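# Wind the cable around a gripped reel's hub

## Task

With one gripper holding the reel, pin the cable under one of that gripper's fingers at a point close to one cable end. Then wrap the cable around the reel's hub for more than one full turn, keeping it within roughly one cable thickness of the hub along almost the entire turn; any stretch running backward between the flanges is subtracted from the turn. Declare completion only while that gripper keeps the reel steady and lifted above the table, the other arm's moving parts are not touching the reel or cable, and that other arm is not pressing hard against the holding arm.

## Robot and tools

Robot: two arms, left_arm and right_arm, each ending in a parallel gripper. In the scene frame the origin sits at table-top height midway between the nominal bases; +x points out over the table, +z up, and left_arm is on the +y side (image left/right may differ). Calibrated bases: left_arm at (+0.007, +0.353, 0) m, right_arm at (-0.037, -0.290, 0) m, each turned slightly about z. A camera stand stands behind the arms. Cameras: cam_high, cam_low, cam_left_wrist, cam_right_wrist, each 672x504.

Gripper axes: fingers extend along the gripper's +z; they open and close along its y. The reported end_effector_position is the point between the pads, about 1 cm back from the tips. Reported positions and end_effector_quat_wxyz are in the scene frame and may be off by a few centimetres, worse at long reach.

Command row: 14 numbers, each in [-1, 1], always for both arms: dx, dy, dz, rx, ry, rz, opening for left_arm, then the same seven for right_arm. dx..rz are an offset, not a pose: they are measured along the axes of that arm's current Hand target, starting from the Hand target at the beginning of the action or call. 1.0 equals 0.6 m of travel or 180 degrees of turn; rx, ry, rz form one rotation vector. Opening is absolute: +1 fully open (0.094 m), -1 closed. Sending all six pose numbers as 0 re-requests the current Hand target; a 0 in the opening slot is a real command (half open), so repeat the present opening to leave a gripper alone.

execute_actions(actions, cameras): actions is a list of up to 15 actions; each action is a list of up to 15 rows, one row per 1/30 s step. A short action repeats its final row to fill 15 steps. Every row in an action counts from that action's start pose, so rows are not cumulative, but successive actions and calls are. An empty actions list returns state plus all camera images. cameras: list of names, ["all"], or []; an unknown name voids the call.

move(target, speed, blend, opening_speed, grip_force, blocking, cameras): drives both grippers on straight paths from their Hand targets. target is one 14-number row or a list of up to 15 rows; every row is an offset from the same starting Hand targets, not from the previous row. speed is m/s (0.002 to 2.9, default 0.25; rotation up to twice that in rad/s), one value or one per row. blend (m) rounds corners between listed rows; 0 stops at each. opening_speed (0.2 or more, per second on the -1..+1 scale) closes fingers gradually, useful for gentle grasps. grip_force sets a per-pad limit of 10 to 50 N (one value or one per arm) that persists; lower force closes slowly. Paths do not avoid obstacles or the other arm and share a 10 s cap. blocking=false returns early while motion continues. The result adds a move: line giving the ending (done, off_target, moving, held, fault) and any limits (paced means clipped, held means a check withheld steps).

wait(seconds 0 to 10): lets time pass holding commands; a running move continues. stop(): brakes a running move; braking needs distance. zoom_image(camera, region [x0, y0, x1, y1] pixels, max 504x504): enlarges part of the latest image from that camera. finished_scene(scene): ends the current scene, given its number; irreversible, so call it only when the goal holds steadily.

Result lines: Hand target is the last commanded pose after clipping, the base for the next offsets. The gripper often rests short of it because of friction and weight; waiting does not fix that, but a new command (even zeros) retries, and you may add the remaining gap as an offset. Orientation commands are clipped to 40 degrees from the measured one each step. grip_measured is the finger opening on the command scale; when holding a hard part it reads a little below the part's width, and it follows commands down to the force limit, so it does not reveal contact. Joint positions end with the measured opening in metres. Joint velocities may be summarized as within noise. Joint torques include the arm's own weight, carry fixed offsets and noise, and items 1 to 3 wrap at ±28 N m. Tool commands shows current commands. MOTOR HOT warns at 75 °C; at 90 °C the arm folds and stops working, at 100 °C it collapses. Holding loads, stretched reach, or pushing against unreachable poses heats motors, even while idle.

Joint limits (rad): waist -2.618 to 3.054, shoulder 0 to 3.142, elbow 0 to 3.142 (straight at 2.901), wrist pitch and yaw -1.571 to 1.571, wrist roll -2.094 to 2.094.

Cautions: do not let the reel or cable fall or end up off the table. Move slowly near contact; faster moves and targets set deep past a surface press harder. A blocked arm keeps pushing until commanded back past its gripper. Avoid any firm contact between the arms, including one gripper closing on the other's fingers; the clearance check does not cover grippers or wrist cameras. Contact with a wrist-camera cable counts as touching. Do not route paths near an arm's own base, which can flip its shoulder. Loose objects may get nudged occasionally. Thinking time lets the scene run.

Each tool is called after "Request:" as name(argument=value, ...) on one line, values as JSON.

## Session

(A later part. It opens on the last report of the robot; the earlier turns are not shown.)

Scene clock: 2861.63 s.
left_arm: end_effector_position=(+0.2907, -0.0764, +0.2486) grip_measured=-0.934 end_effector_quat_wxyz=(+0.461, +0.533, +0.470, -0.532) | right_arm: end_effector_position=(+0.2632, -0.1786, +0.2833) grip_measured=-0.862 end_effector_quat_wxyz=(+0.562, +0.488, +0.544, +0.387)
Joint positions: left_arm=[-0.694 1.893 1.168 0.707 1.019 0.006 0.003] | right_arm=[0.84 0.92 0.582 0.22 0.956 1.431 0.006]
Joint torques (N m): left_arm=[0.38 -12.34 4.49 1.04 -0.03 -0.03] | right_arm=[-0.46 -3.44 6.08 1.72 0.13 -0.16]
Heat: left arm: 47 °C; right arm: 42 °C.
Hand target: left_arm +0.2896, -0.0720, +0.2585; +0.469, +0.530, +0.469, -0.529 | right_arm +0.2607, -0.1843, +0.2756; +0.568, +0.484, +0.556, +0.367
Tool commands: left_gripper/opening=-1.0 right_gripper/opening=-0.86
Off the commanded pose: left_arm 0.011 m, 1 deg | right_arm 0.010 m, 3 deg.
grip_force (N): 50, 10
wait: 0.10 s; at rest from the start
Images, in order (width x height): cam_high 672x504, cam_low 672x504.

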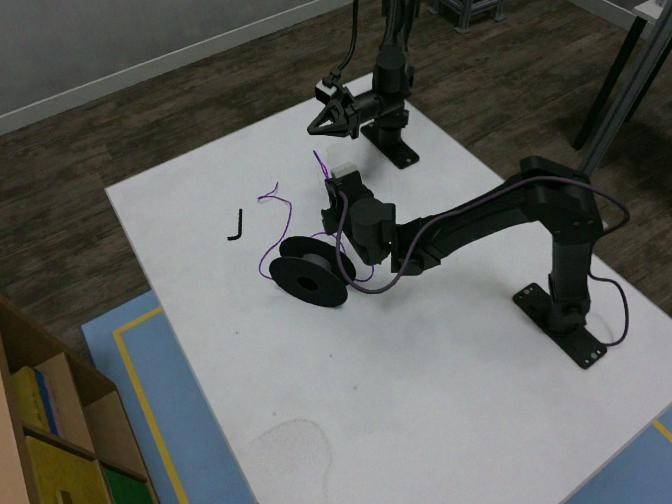

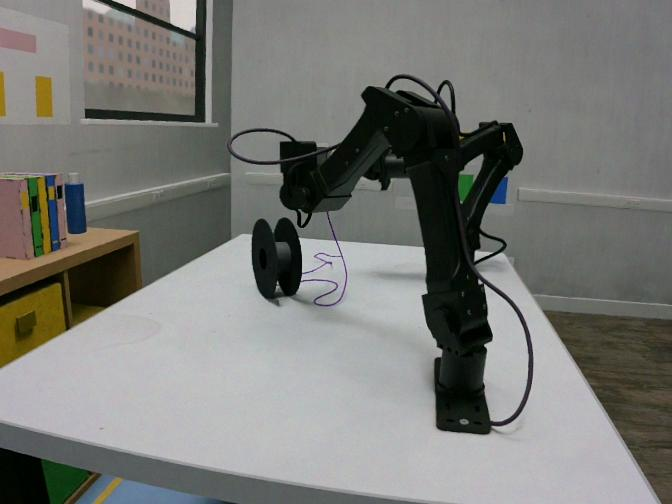

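Request:
move(target=[-0.1667,0,0,0,0,0,-1,0,0,0,0,0,0,-0.5], speed=0.12, cameras=["all"])

Request:
zoom_image(camera="cam_high", region=[260, 110, 440, 310])

Request:
zoom_image(camera="cam_low", region=[240, 130, 420, 310])

Scene clock: 2882.93 s.
left_arm: end_effector_position=(+0.2928, -0.0779, +0.3190) grip_measured=-0.934 end_effector_quat_wxyz=(+0.434, +0.525, +0.497, -0.538) | right_arm: end_effector_position=(+0.2632, -0.1785, +0.2832) grip_measured=-0.502 end_effector_quat_wxyz=(+0.562, +0.488, +0.544, +0.387)
Joint positions: left_arm=[-0.694 1.804 1.395 0.324 1.017 -0.006 0.003] | right_arm=[0.84 0.92 0.582 0.219 0.956 1.431 0.023]
Joint torques (N m): left_arm=[0.35 -13.81 9.17 1.05 0.02 0.07] | right_arm=[-0.49 -3.44 6.12 1.72 0.12 -0.16]
Heat: left arm: 47 °C; right arm: 42 °C.
Hand target: left_arm +0.2896, -0.0720, +0.3584; +0.469, +0.530, +0.469, -0.529 | right_arm +0.2607, -0.1842, +0.2755; +0.568, +0.484, +0.556, +0.367
Off the commanded pose: left_arm 0.040 m, 5 deg | right_arm 0.010 m, 3 deg.
grip_force (N): 50, 10
move: off_target (left_arm, right_arm)

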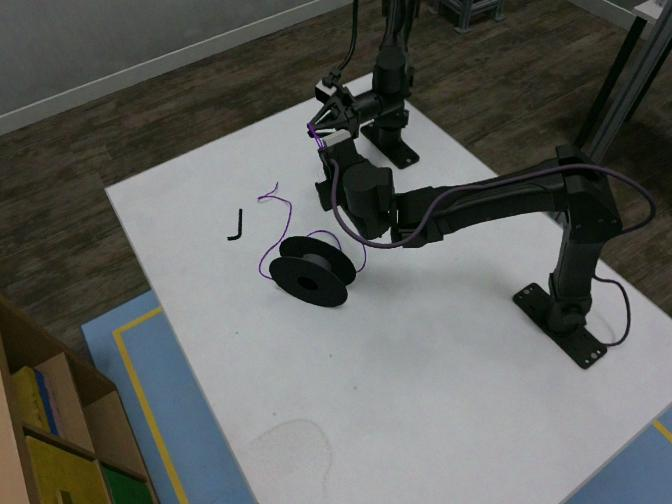

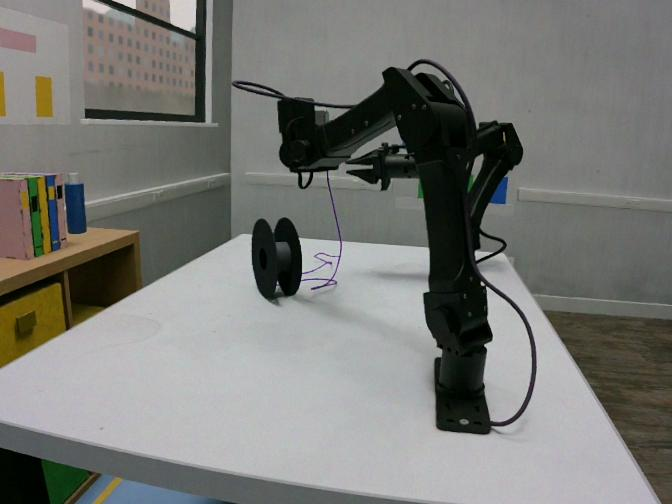

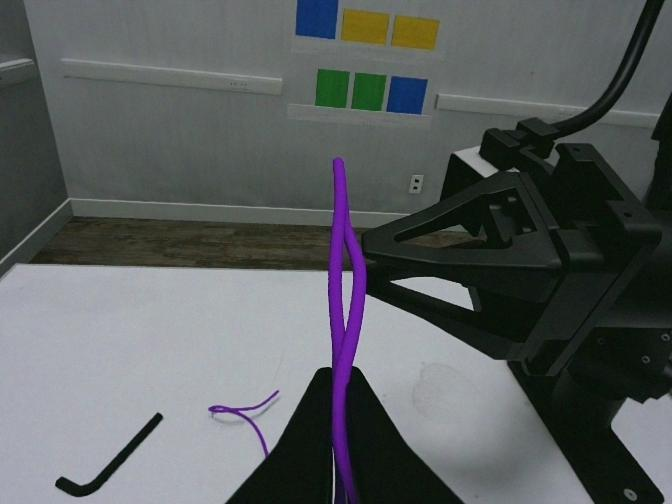

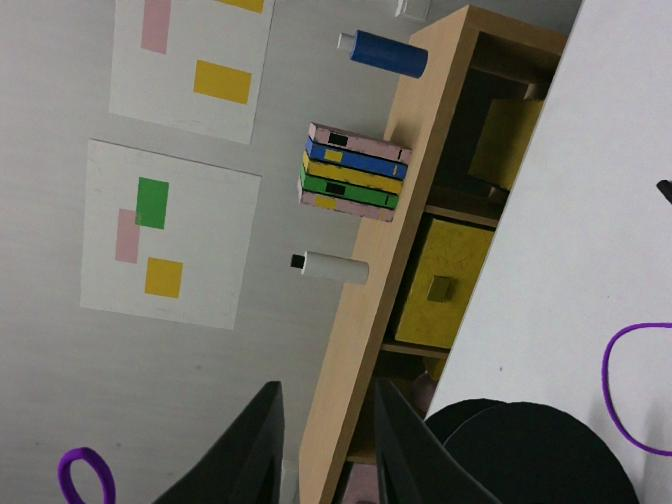

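Scaled by 2.520.

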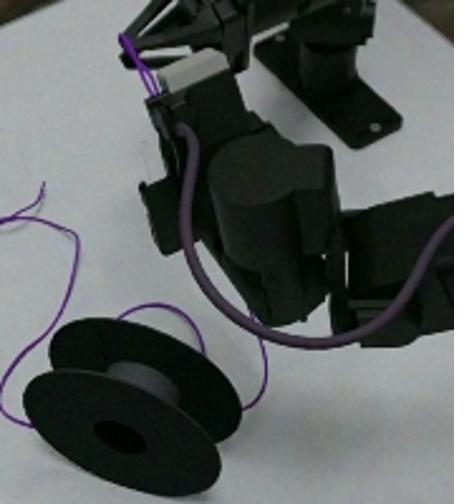

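Scaled by 2.800.

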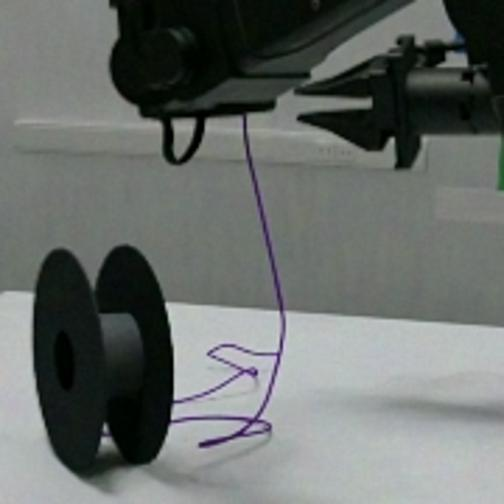

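Request:
move(target=[0,0,0,0,0,0,-1,0.2407,-0.1575,-0.0272,-0.2054,0.155,-0.4103,0.1], speed=0.2, grip_force=[50, 50], cameras=["cam_high","cam_low","cam_right_wrist"])

Scene clock: 2907.03 s.
left_arm: end_effector_position=(+0.2928, -0.0779, +0.3189) grip_measured=-0.934 end_effector_quat_wxyz=(+0.434, +0.525, +0.497, -0.538) | right_arm: end_effector_position=(+0.2480, -0.0711, +0.1452) grip_measured=+0.098 end_effector_quat_wxyz=(+0.642, -0.216, +0.707, +0.201)
Joint positions: left_arm=[-0.694 1.804 1.395 0.323 1.017 -0.006 0.003] | right_arm=[0.714 1.372 0.158 1.12 0.103 0.017 0.052]
Joint torques (N m): left_arm=[0.35 -13.83 9.13 1.05 0.02 0.08] | right_arm=[-0.53 -2.91 5.72 2.58 -0.18 -0.1]
Heat: left arm: 46 °C; right arm: 43 °C.
Hand target: left_arm +0.2896, -0.0720, +0.3585; +0.469, +0.530, +0.469, -0.529 | right_arm +0.2495, -0.0688, +0.1466; +0.645, -0.221, +0.703, +0.204
Off the commanded pose: left_arm 0.040 m, 5 deg | right_arm 0.003 m, 1 deg.
move: off_target (left_arm)
Images, in order (width x height): cam_high 672x504, cam_low 672x504, cam_right_wrist 672x504.

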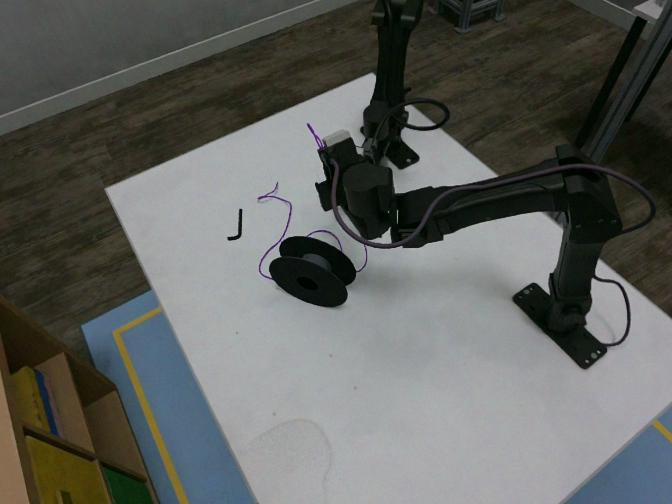

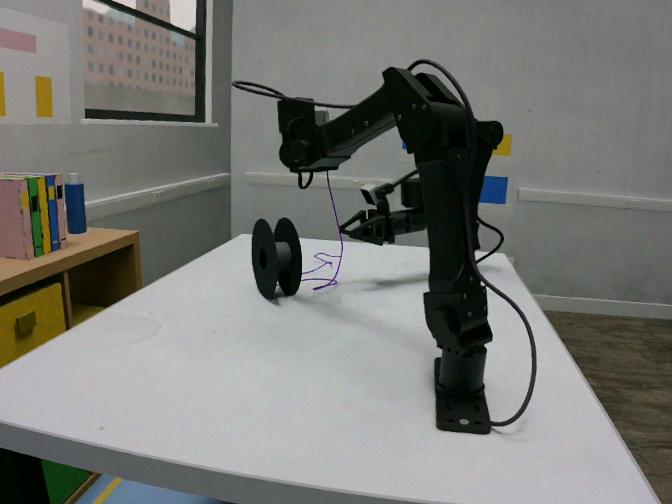

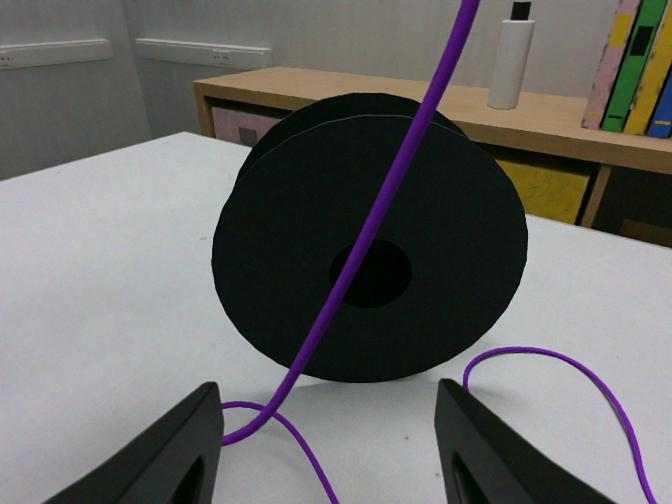

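Request:
move(target=[0,0,0,0,0,0,-1,-0.0667,-0.0117,0.0467,0,0,0,0.1], speed=0.1, cameras=["cam_high","cam_low","cam_right_wrist"])

Scene clock: 2920.23 s.
left_arm: end_effector_position=(+0.2928, -0.0779, +0.3189) grip_measured=-0.934 end_effector_quat_wxyz=(+0.434, +0.525, +0.497, -0.538) | right_arm: end_effector_position=(+0.2780, -0.0584, +0.1727) grip_measured=+0.098 end_effector_quat_wxyz=(+0.638, -0.217, +0.711, +0.200)
Joint positions: left_arm=[-0.694 1.804 1.395 0.323 1.017 -0.006 0.003] | right_arm=[0.668 1.348 0.329 0.913 0.058 0.013 0.052]
Joint torques (N m): left_arm=[0.35 -13.85 9.14 1.05 0.02 0.07] | right_arm=[-0.5 -6.56 7.66 2.16 -0.22 -0.08]
Heat: left arm: 46 °C; right arm: 45 °C.
Hand target: left_arm +0.2896, -0.0720, +0.3585; +0.469, +0.530, +0.469, -0.529 | right_arm +0.2792, -0.0565, +0.1841; +0.645, -0.222, +0.703, +0.204
Off the commanded pose: left_arm 0.040 m, 5 deg | right_arm 0.012 m, 1 deg.
move: off_target (left_arm, right_arm)
Images, in order (width x height): cam_high 672x504, cam_low 672x504, cam_right_wrist 672x504.

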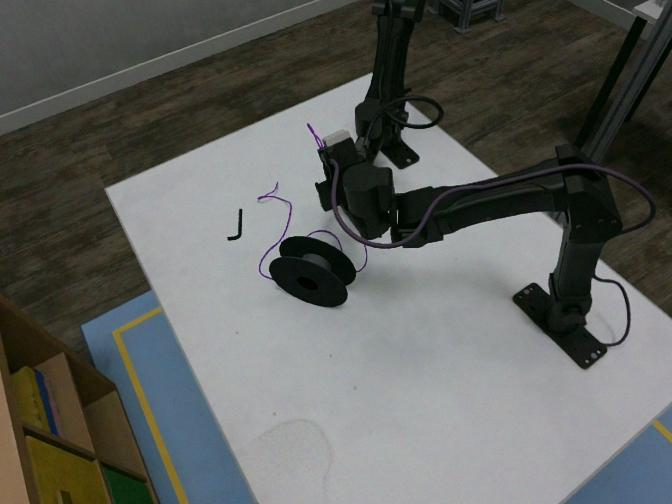

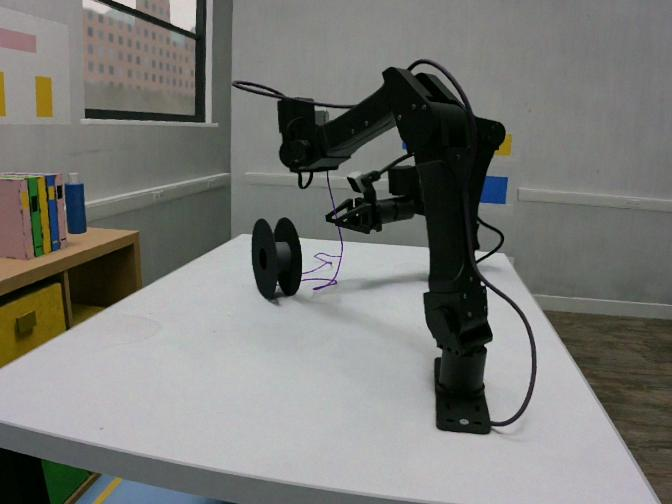

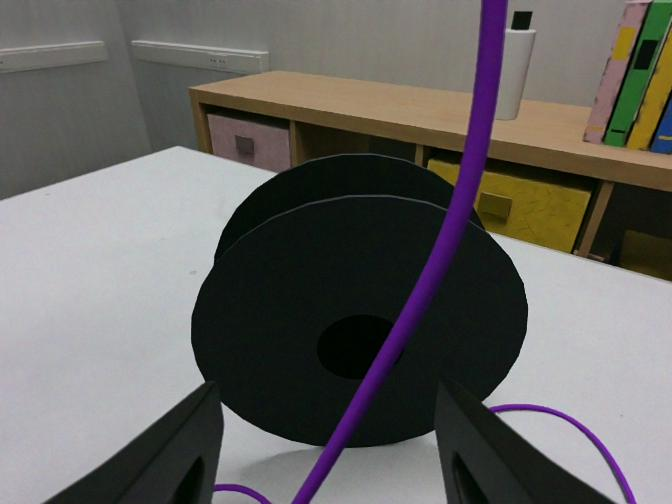

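Request:
move(target=[0,0,0,0,0,0,-1,0,-0.012,0.005,0,0,0,-1], speed=0.1, opening_speed=0.7, cameras=["cam_low","cam_right_wrist"])

Scene clock: 2927.47 s.
left_arm: end_effector_position=(+0.2928, -0.0779, +0.3189) grip_measured=-0.934 end_effector_quat_wxyz=(+0.434, +0.525, +0.497, -0.538) | right_arm: end_effector_position=(+0.2824, -0.0642, +0.1726) grip_measured=-0.913 end_effector_quat_wxyz=(+0.638, -0.217, +0.711, +0.200)
Joint positions: left_arm=[-0.694 1.804 1.395 0.323 1.017 -0.006 0.003] | right_arm=[0.634 1.348 0.329 0.913 0.024 0.01 0.004]
Joint torques (N m): left_arm=[0.32 -13.85 9.13 1.05 0.02 0.08] | right_arm=[-0.49 -5.48 8.38 2.21 -0.22 -0.09]
Heat: left arm: 46 °C; right arm: 44 °C.
Hand target: left_arm +0.2896, -0.0720, +0.3585; +0.469, +0.530, +0.469, -0.529 | right_arm +0.2858, -0.0608, +0.1838; +0.645, -0.221, +0.703, +0.204
Off the commanded pose: left_arm 0.040 m, 5 deg | right_arm 0.012 m, 1 deg.
move: off_target (left_arm, right_arm)
Images, in order (width x height): cam_low 672x504, cam_right_wrist 672x504.

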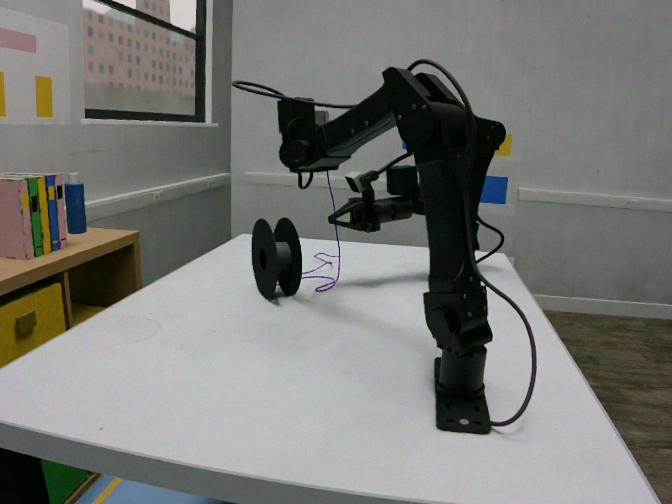

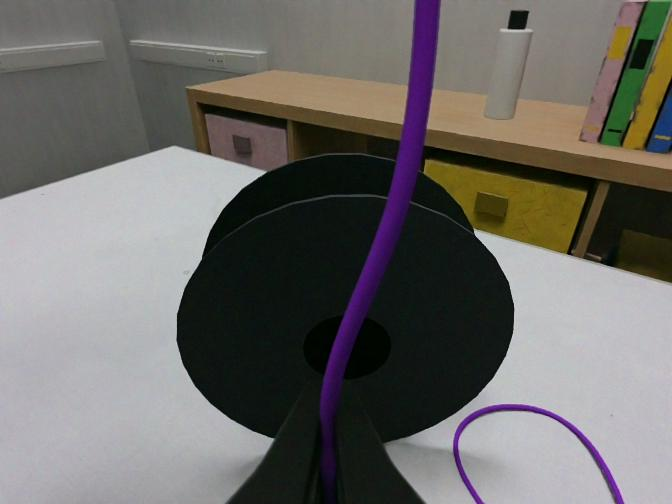

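Request:
move(target=[0,0,0,0,0,0,-1,-0.1253,-0.2853,-0.2113,0.086,0.1291,-0.4733,-1], speed=0.15, cameras=["all"])

Scene clock: 2960.37 s.
left_arm: end_effector_position=(+0.2761, -0.0897, +0.3156) grip_measured=-0.934 end_effector_quat_wxyz=(+0.419, +0.532, +0.495, -0.545) | right_arm: end_effector_position=(+0.2734, -0.2179, +0.2802) grip_measured=-0.913 end_effector_quat_wxyz=(-0.561, +0.624, -0.410, +0.358)
Joint positions: left_arm=[-0.736 1.804 1.395 0.304 1.005 -0.006 0.003] | right_arm=[-0.008 0.739 0.551 0.062 -0.436 -1.61 0.004]
Joint torques (N m): left_arm=[3.82 -14.02 9.11 1.17 0.12 0.12] | right_arm=[-5.12 -2.04 8.36 1.5 2.05 -0.03]
Heat: left arm: 46 °C; right arm: 44 °C.
Hand target: left_arm +0.2896, -0.0720, +0.3585; +0.469, +0.530, +0.469, -0.529 | right_arm +0.2859, -0.2698, +0.2696; -0.492, +0.587, -0.493, +0.413
Off the commanded pose: left_arm 0.048 m, 7 deg | right_arm 0.054 m, 15 deg.
move: off_target (left_arm, right_arm)

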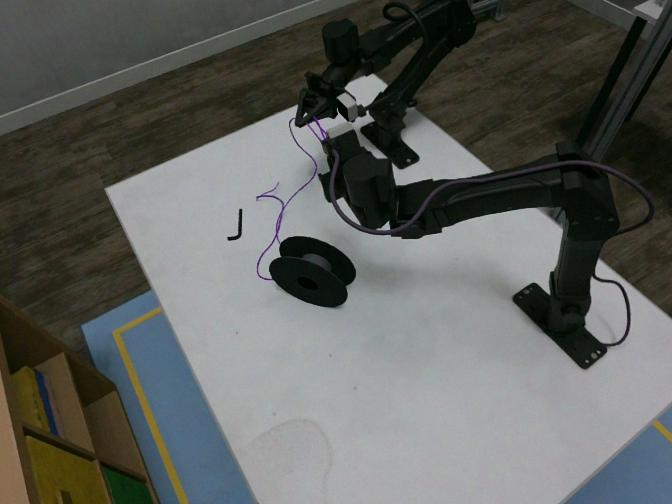

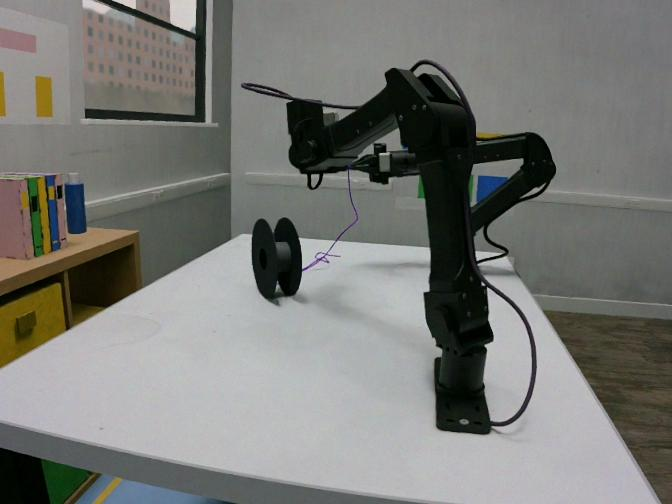

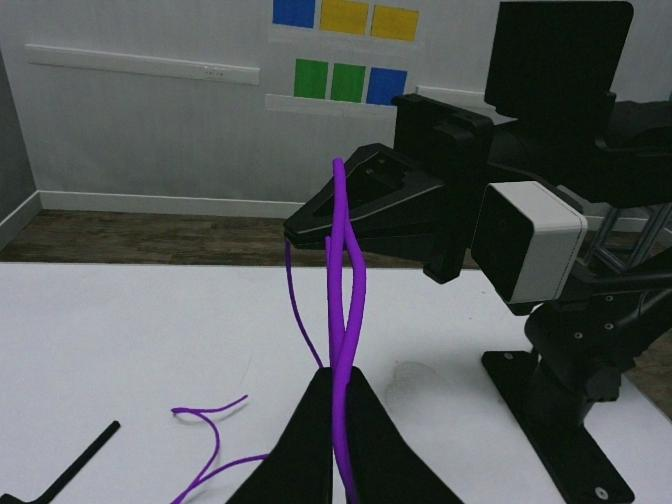

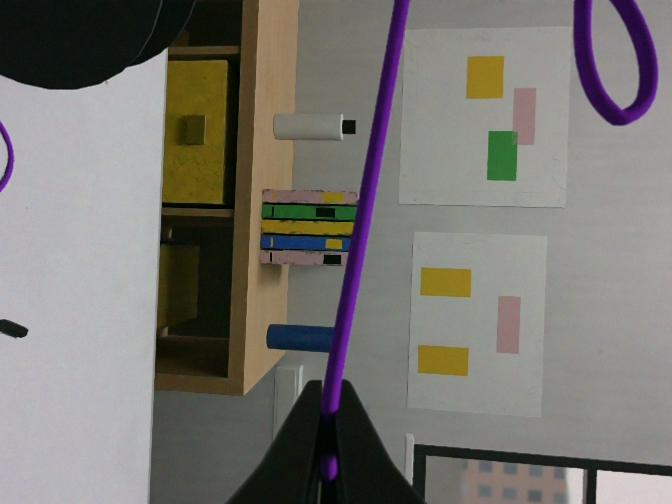

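Request:
move(target=[0,0,0,0,0,0,-1,-0.1345,-0.0337,-0.001,0,0,0,-1], speed=0.1, cameras=["cam_left_wrist","cam_right_wrist"])

Scene clock: 2997.30 s.
left_arm: end_effector_position=(+0.2950, -0.0777, +0.3156) grip_measured=-0.934 end_effector_quat_wxyz=(+0.430, +0.521, +0.507, -0.536) | right_arm: end_effector_position=(+0.2749, -0.1911, +0.2816) grip_measured=-0.913 end_effector_quat_wxyz=(-0.487, +0.591, -0.488, +0.418)
Joint positions: left_arm=[-0.693 1.804 1.395 0.304 1.005 -0.006 0.003] | right_arm=[0.467 0.78 0.627 -0.033 0.281 -1.538 0.004]
Joint torques (N m): left_arm=[0.28 -13.9 9.1 1.22 0.16 0.08] | right_arm=[0.44 -1.02 10 2.14 0.08 0.18]
Heat: left arm: 47 °C; right arm: 42 °C.
Hand target: left_arm +0.2896, -0.0720, +0.3585; +0.469, +0.530, +0.469, -0.529 | right_arm +0.2749, -0.1899, +0.2895; -0.492, +0.587, -0.493, +0.413
Off the commanded pose: left_arm 0.044 m, 6 deg | right_arm 0.008 m, 1 deg.
move: off_target (left_arm)
Images, in order (width x height): cam_left_wrist 672x504, cam_right_wrist 672x504.

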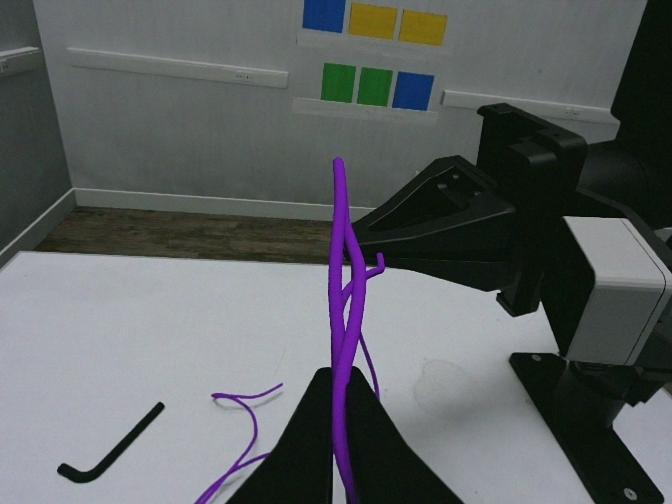

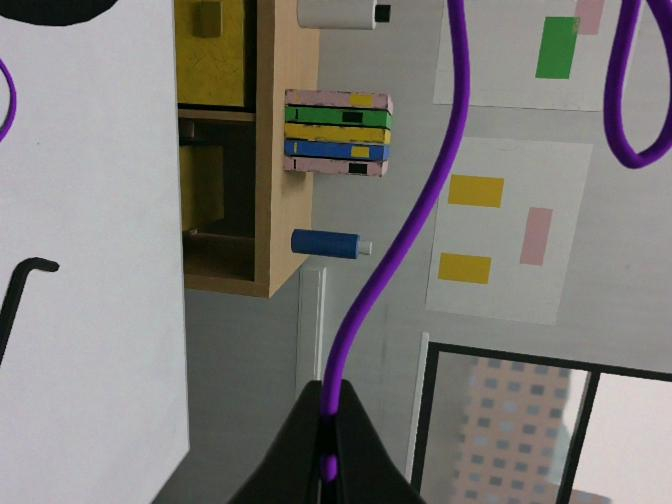

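Request:
move(target=[0,0,0,0,0,0,-0.7,0,0,0,0,0,0,-1], speed=0.1, opening_speed=0.4, cameras=["cam_left_wrist","cam_right_wrist"])

Request:
zoom_image(camera="cam_left_wrist", region=[230, 140, 470, 504])

Scene clock: 3004.30 s.
left_arm: end_effector_position=(+0.2950, -0.0777, +0.3156) grip_measured=-0.702 end_effector_quat_wxyz=(+0.430, +0.521, +0.507, -0.536) | right_arm: end_effector_position=(+0.2749, -0.1913, +0.2815) grip_measured=-0.913 end_effector_quat_wxyz=(-0.487, +0.591, -0.489, +0.418)
Joint positions: left_arm=[-0.693 1.804 1.395 0.304 1.005 -0.006 0.014] | right_arm=[0.467 0.78 0.627 -0.033 0.282 -1.538 0.004]
Joint torques (N m): left_arm=[0.27 -13.91 9.09 1.22 0.16 0.09] | right_arm=[0.43 -1.02 10.07 2.14 0.05 0.18]
Heat: left arm: 47 °C; right arm: 43 °C.
Hand target: left_arm +0.2896, -0.0720, +0.3585; +0.469, +0.530, +0.469, -0.529 | right_arm +0.2749, -0.1899, +0.2895; -0.492, +0.587, -0.493, +0.413
Off the commanded pose: left_arm 0.044 m, 6 deg | right_arm 0.008 m, 1 deg.
move: off_target (left_arm)
Images, in order (width x height): cam_left_wrist 672x504, cam_right_wrist 672x504.

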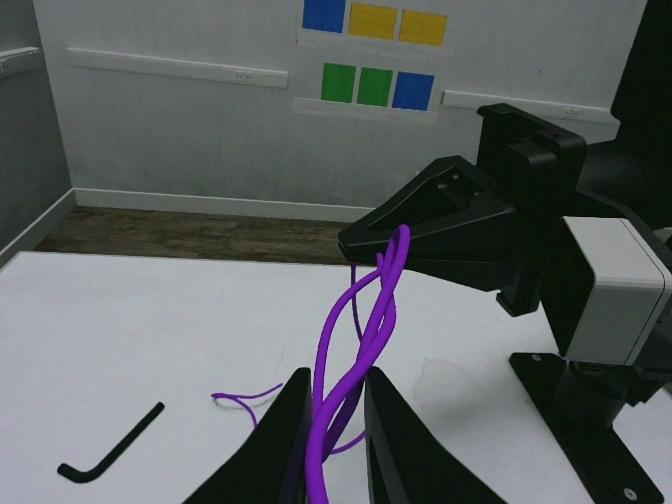

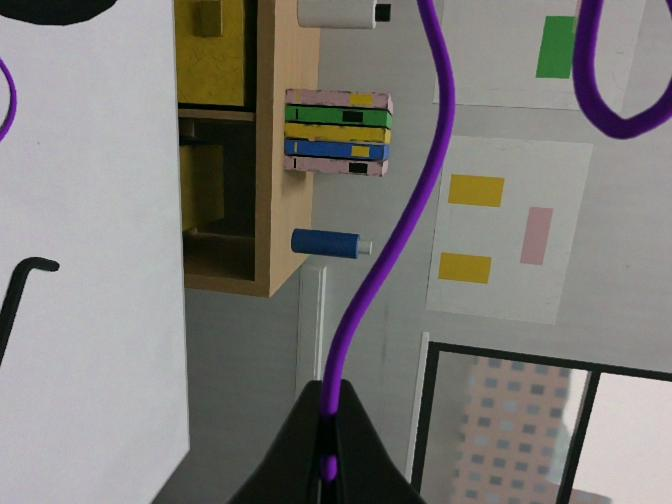

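Scaled by 1.385.

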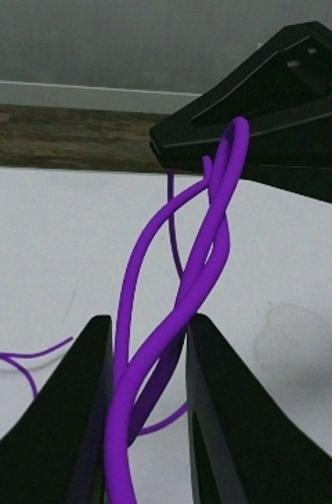

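Request:
move(target=[0,0,0,0,0,0,-0.7,0.067,0.0,0.0,0,0,0,-1], speed=0.06, cameras=["cam_left_wrist","cam_right_wrist"])

Request:
zoom_image(camera="cam_left_wrist", region=[230, 140, 470, 504])

Scene clock: 3022.80 s.
left_arm: end_effector_position=(+0.2950, -0.0777, +0.3156) grip_measured=-0.702 end_effector_quat_wxyz=(+0.430, +0.521, +0.507, -0.536) | right_arm: end_effector_position=(+0.2853, -0.2301, +0.2801) grip_measured=-0.913 end_effector_quat_wxyz=(-0.485, +0.587, -0.499, +0.413)
Joint positions: left_arm=[-0.693 1.804 1.395 0.304 1.005 -0.006 0.014] | right_arm=[0.212 0.768 0.627 -0.048 0.04 -1.564 0.004]
Joint torques (N m): left_arm=[0.27 -13.9 9.09 1.21 0.15 0.09] | right_arm=[-0.4 -2.58 9.25 2.16 -0.19 -0.02]
Heat: left arm: 47 °C; right arm: 43 °C.
Hand target: left_arm +0.2896, -0.0720, +0.3585; +0.469, +0.530, +0.469, -0.529 | right_arm +0.2818, -0.2294, +0.2895; -0.492, +0.587, -0.493, +0.413
Off the commanded pose: left_arm 0.044 m, 6 deg | right_arm 0.010 m, 1 deg.
move: off_target (left_arm)
Images, in order (width x height): cam_left_wrist 672x504, cam_right_wrist 672x504.

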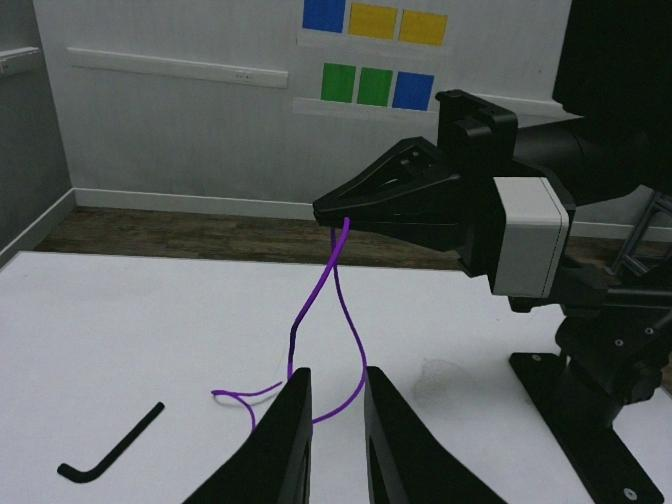

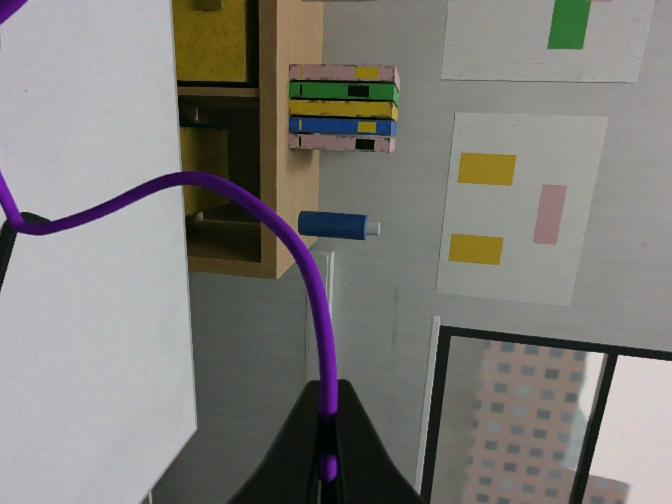

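Scaled by 1.385.

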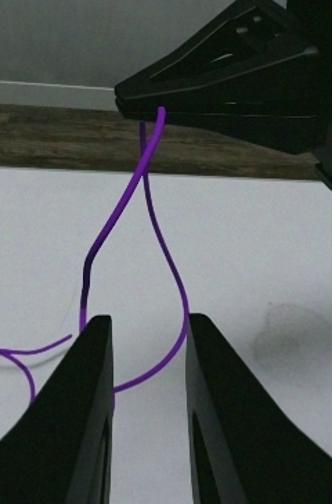

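Request:
move(target=[0.03,0,-0.2,0,0,0,0,0,0,0,0,0,0,-1], speed=0.15, cameras=["all"])

Request:
zoom_image(camera="cam_left_wrist", region=[230, 140, 570, 504])

Request:
zoom_image(camera="cam_high", region=[240, 60, 400, 300])

Scene clock: 3030.80 s.
left_arm: end_effector_position=(+0.3163, +0.0428, +0.3237) grip_measured=-0.002 end_effector_quat_wxyz=(+0.452, +0.518, +0.491, -0.535) | right_arm: end_effector_position=(+0.2853, -0.2300, +0.2801) grip_measured=-0.913 end_effector_quat_wxyz=(-0.486, +0.587, -0.499, +0.413)
Joint positions: left_arm=[-0.39 1.635 1.194 0.374 1.299 0.008 0.047] | right_arm=[0.212 0.768 0.627 -0.048 0.039 -1.564 0.004]
Joint torques (N m): left_arm=[0.01 -11.84 4.82 1.09 0.22 0.02] | right_arm=[-0.39 -2.52 9.28 2.16 -0.2 -0.02]
Heat: left arm: 47 °C; right arm: 44 °C.
Hand target: left_arm +0.3042, +0.0471, +0.3404; +0.469, +0.530, +0.469, -0.529 | right_arm +0.2818, -0.2294, +0.2895; -0.492, +0.587, -0.493, +0.413
Off the commanded pose: left_arm 0.021 m, 3 deg | right_arm 0.010 m, 1 deg.
move: off_target (left_arm)

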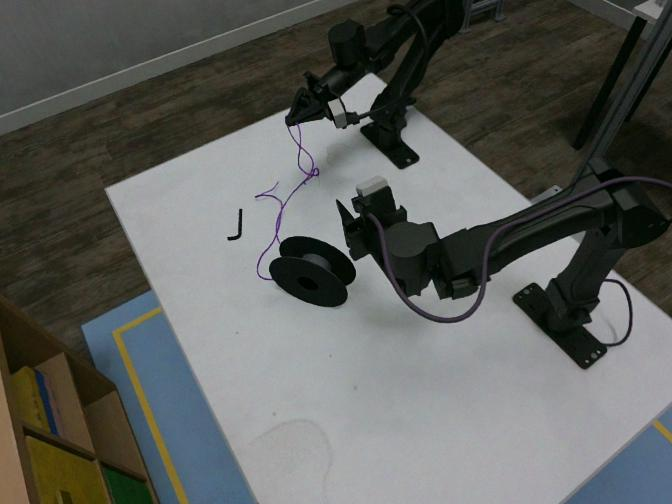

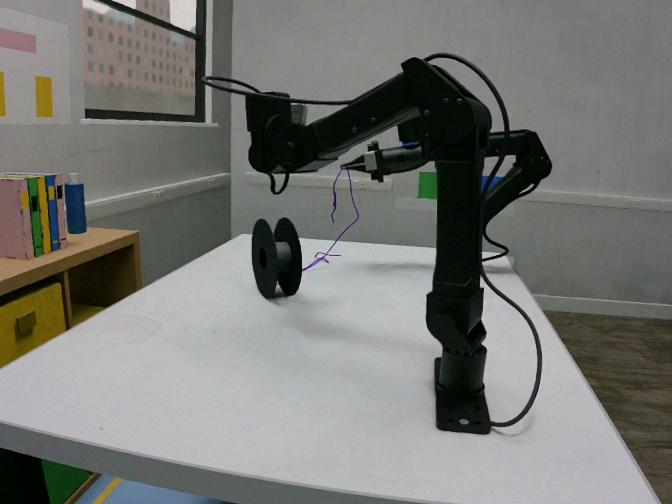

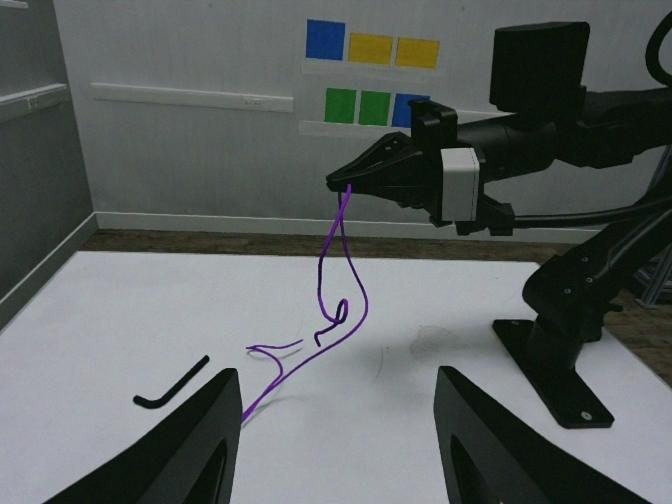

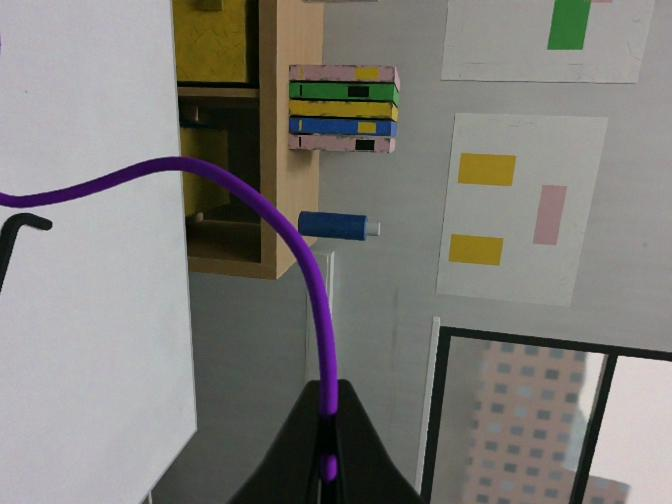

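Scaled by 1.385.

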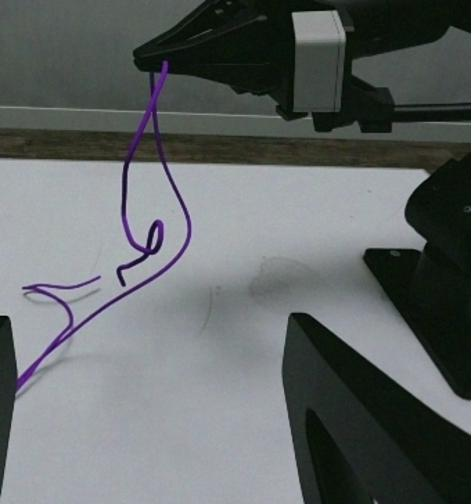

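Scaled by 2.100.

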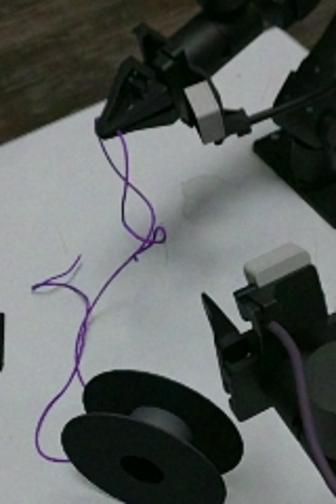

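Request:
move(target=[0.2507,-0.045,-0.135,-0.2866,0.0777,-0.0383,0.9,0,0,0,0,0,0,-1], speed=0.2, cameras=["cam_high","cam_left_wrist"])

Scene clock: 3079.37 s.
left_arm: end_effector_position=(+0.2890, +0.1302, +0.1819) grip_measured=+0.898 end_effector_quat_wxyz=(+0.549, +0.310, +0.741, -0.231) | right_arm: end_effector_position=(+0.2853, -0.2300, +0.2801) grip_measured=-0.913 end_effector_quat_wxyz=(-0.486, +0.587, -0.499, +0.413)
Joint positions: left_arm=[-0.569 1.044 0.433 0.308 0.222 0.066 0.089] | right_arm=[0.212 0.768 0.627 -0.048 0.039 -1.564 0.004]
Joint torques (N m): left_arm=[-0.47 -4.59 5.15 1.46 -0.04 -0.08] | right_arm=[-0.39 -2.54 9.22 2.16 -0.2 -0.03]
Heat: left arm: 46 °C; right arm: 46 °C.
Hand target: left_arm +0.2873, +0.1309, +0.1902; +0.562, +0.304, +0.733, -0.233 | right_arm +0.2818, -0.2294, +0.2895; -0.492, +0.587, -0.493, +0.413
Off the commanded pose: left_arm 0.008 m, 2 deg | right_arm 0.010 m, 1 deg.
move: done
Images, in order (width x height): cam_high 672x504, cam_left_wrist 672x504.

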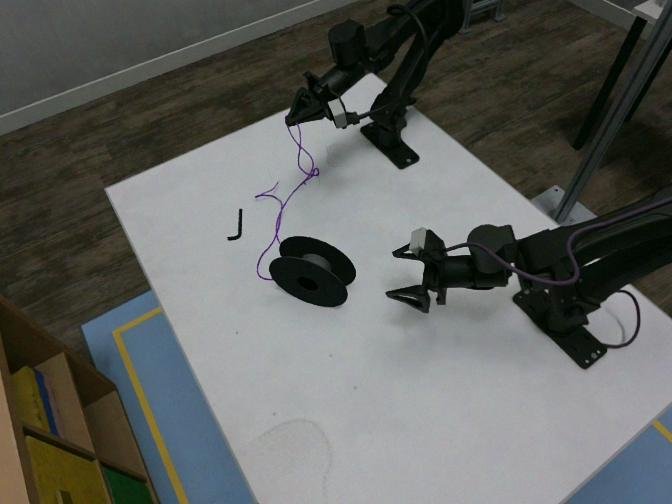

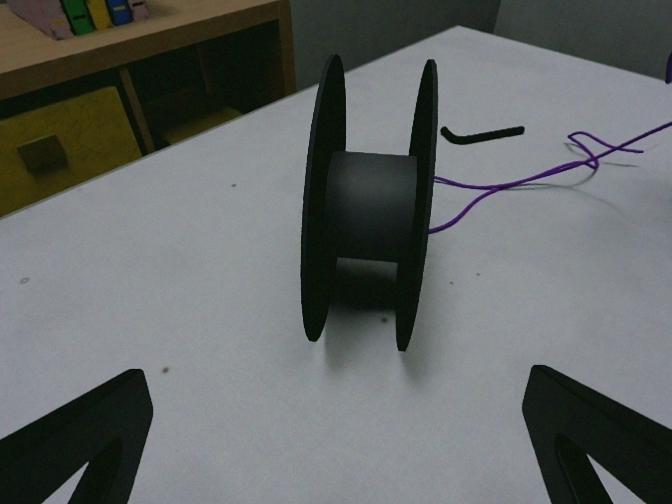

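Request:
move(target=[0,0,0,0,0,0,0.06,-0.3187,-0.133,0.0812,0.0005,-0.1917,-0.0341,-1], speed=0.15, cameras=["all"])

Request:
zoom_image(camera="cam_high", region=[240, 60, 440, 320])

Request:
zoom_image(camera="cam_low", region=[230, 80, 420, 310])

Scene clock: 3128.07 s.
left_arm: end_effector_position=(+0.2891, +0.1303, +0.1819) grip_measured=+0.062 end_effector_quat_wxyz=(+0.549, +0.309, +0.742, -0.231) | right_arm: end_effector_position=(+0.3104, -0.0364, +0.3561) grip_measured=-0.913 end_effector_quat_wxyz=(-0.592, +0.703, -0.300, +0.255)
Joint positions: left_arm=[-0.569 1.044 0.433 0.308 0.222 0.066 0.05] | right_arm=[0.546 1.241 1.121 -0.053 -0.221 -1.612 0.004]
Joint torques (N m): left_arm=[-0.46 -4.57 5.16 1.46 -0.03 -0.07] | right_arm=[0.46 -4.05 9.98 2.19 -0.26 -0.04]
Heat: left arm: 49 °C; right arm: 47 °C.
Hand target: left_arm +0.2873, +0.1309, +0.1902; +0.562, +0.304, +0.733, -0.233 | right_arm +0.3098, -0.0304, +0.3597; -0.594, +0.707, -0.293, +0.247
Off the commanded pose: left_arm 0.008 m, 2 deg | right_arm 0.007 m, 1 deg.
move: done

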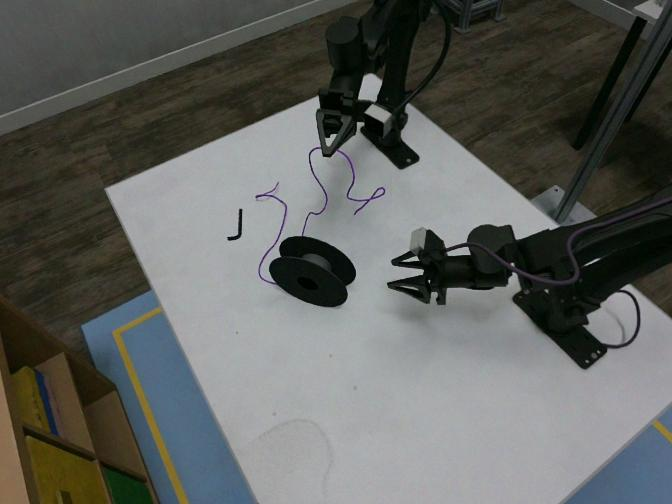

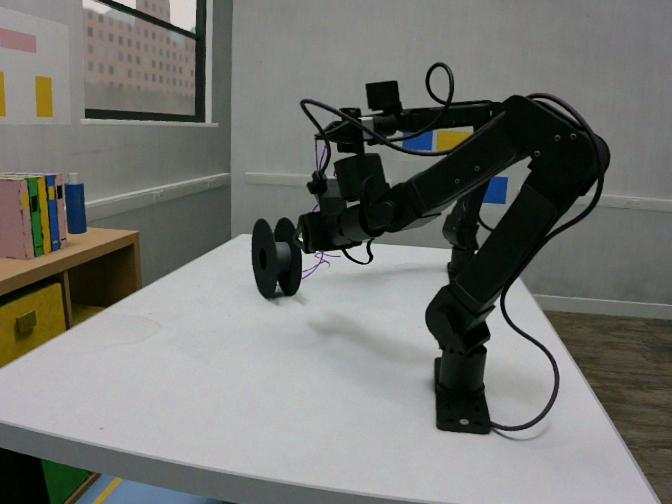

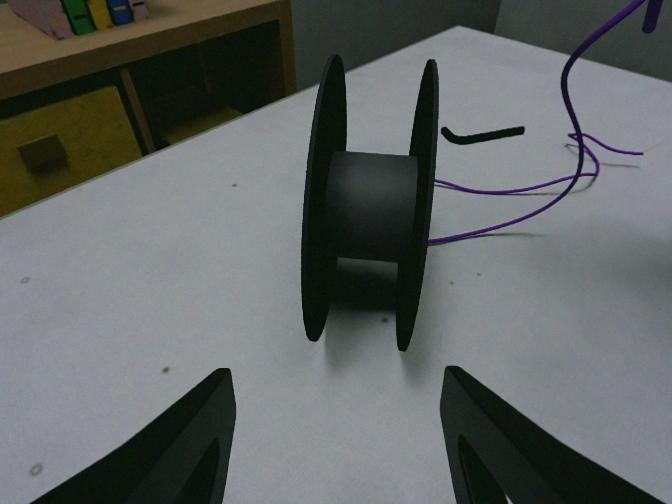

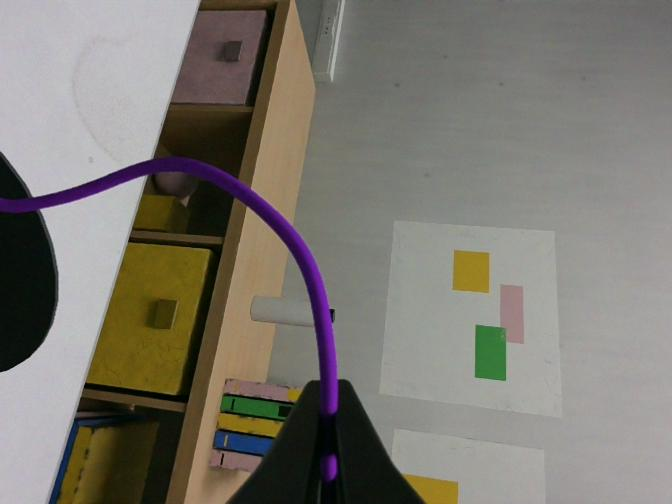

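Scaled by 1.938.

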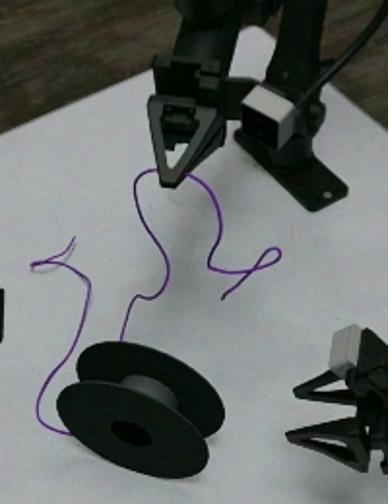

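Scaled by 2.191.

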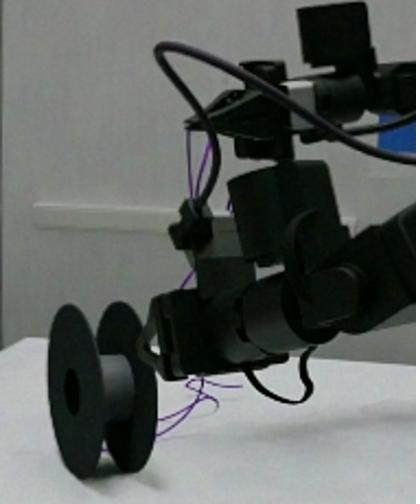

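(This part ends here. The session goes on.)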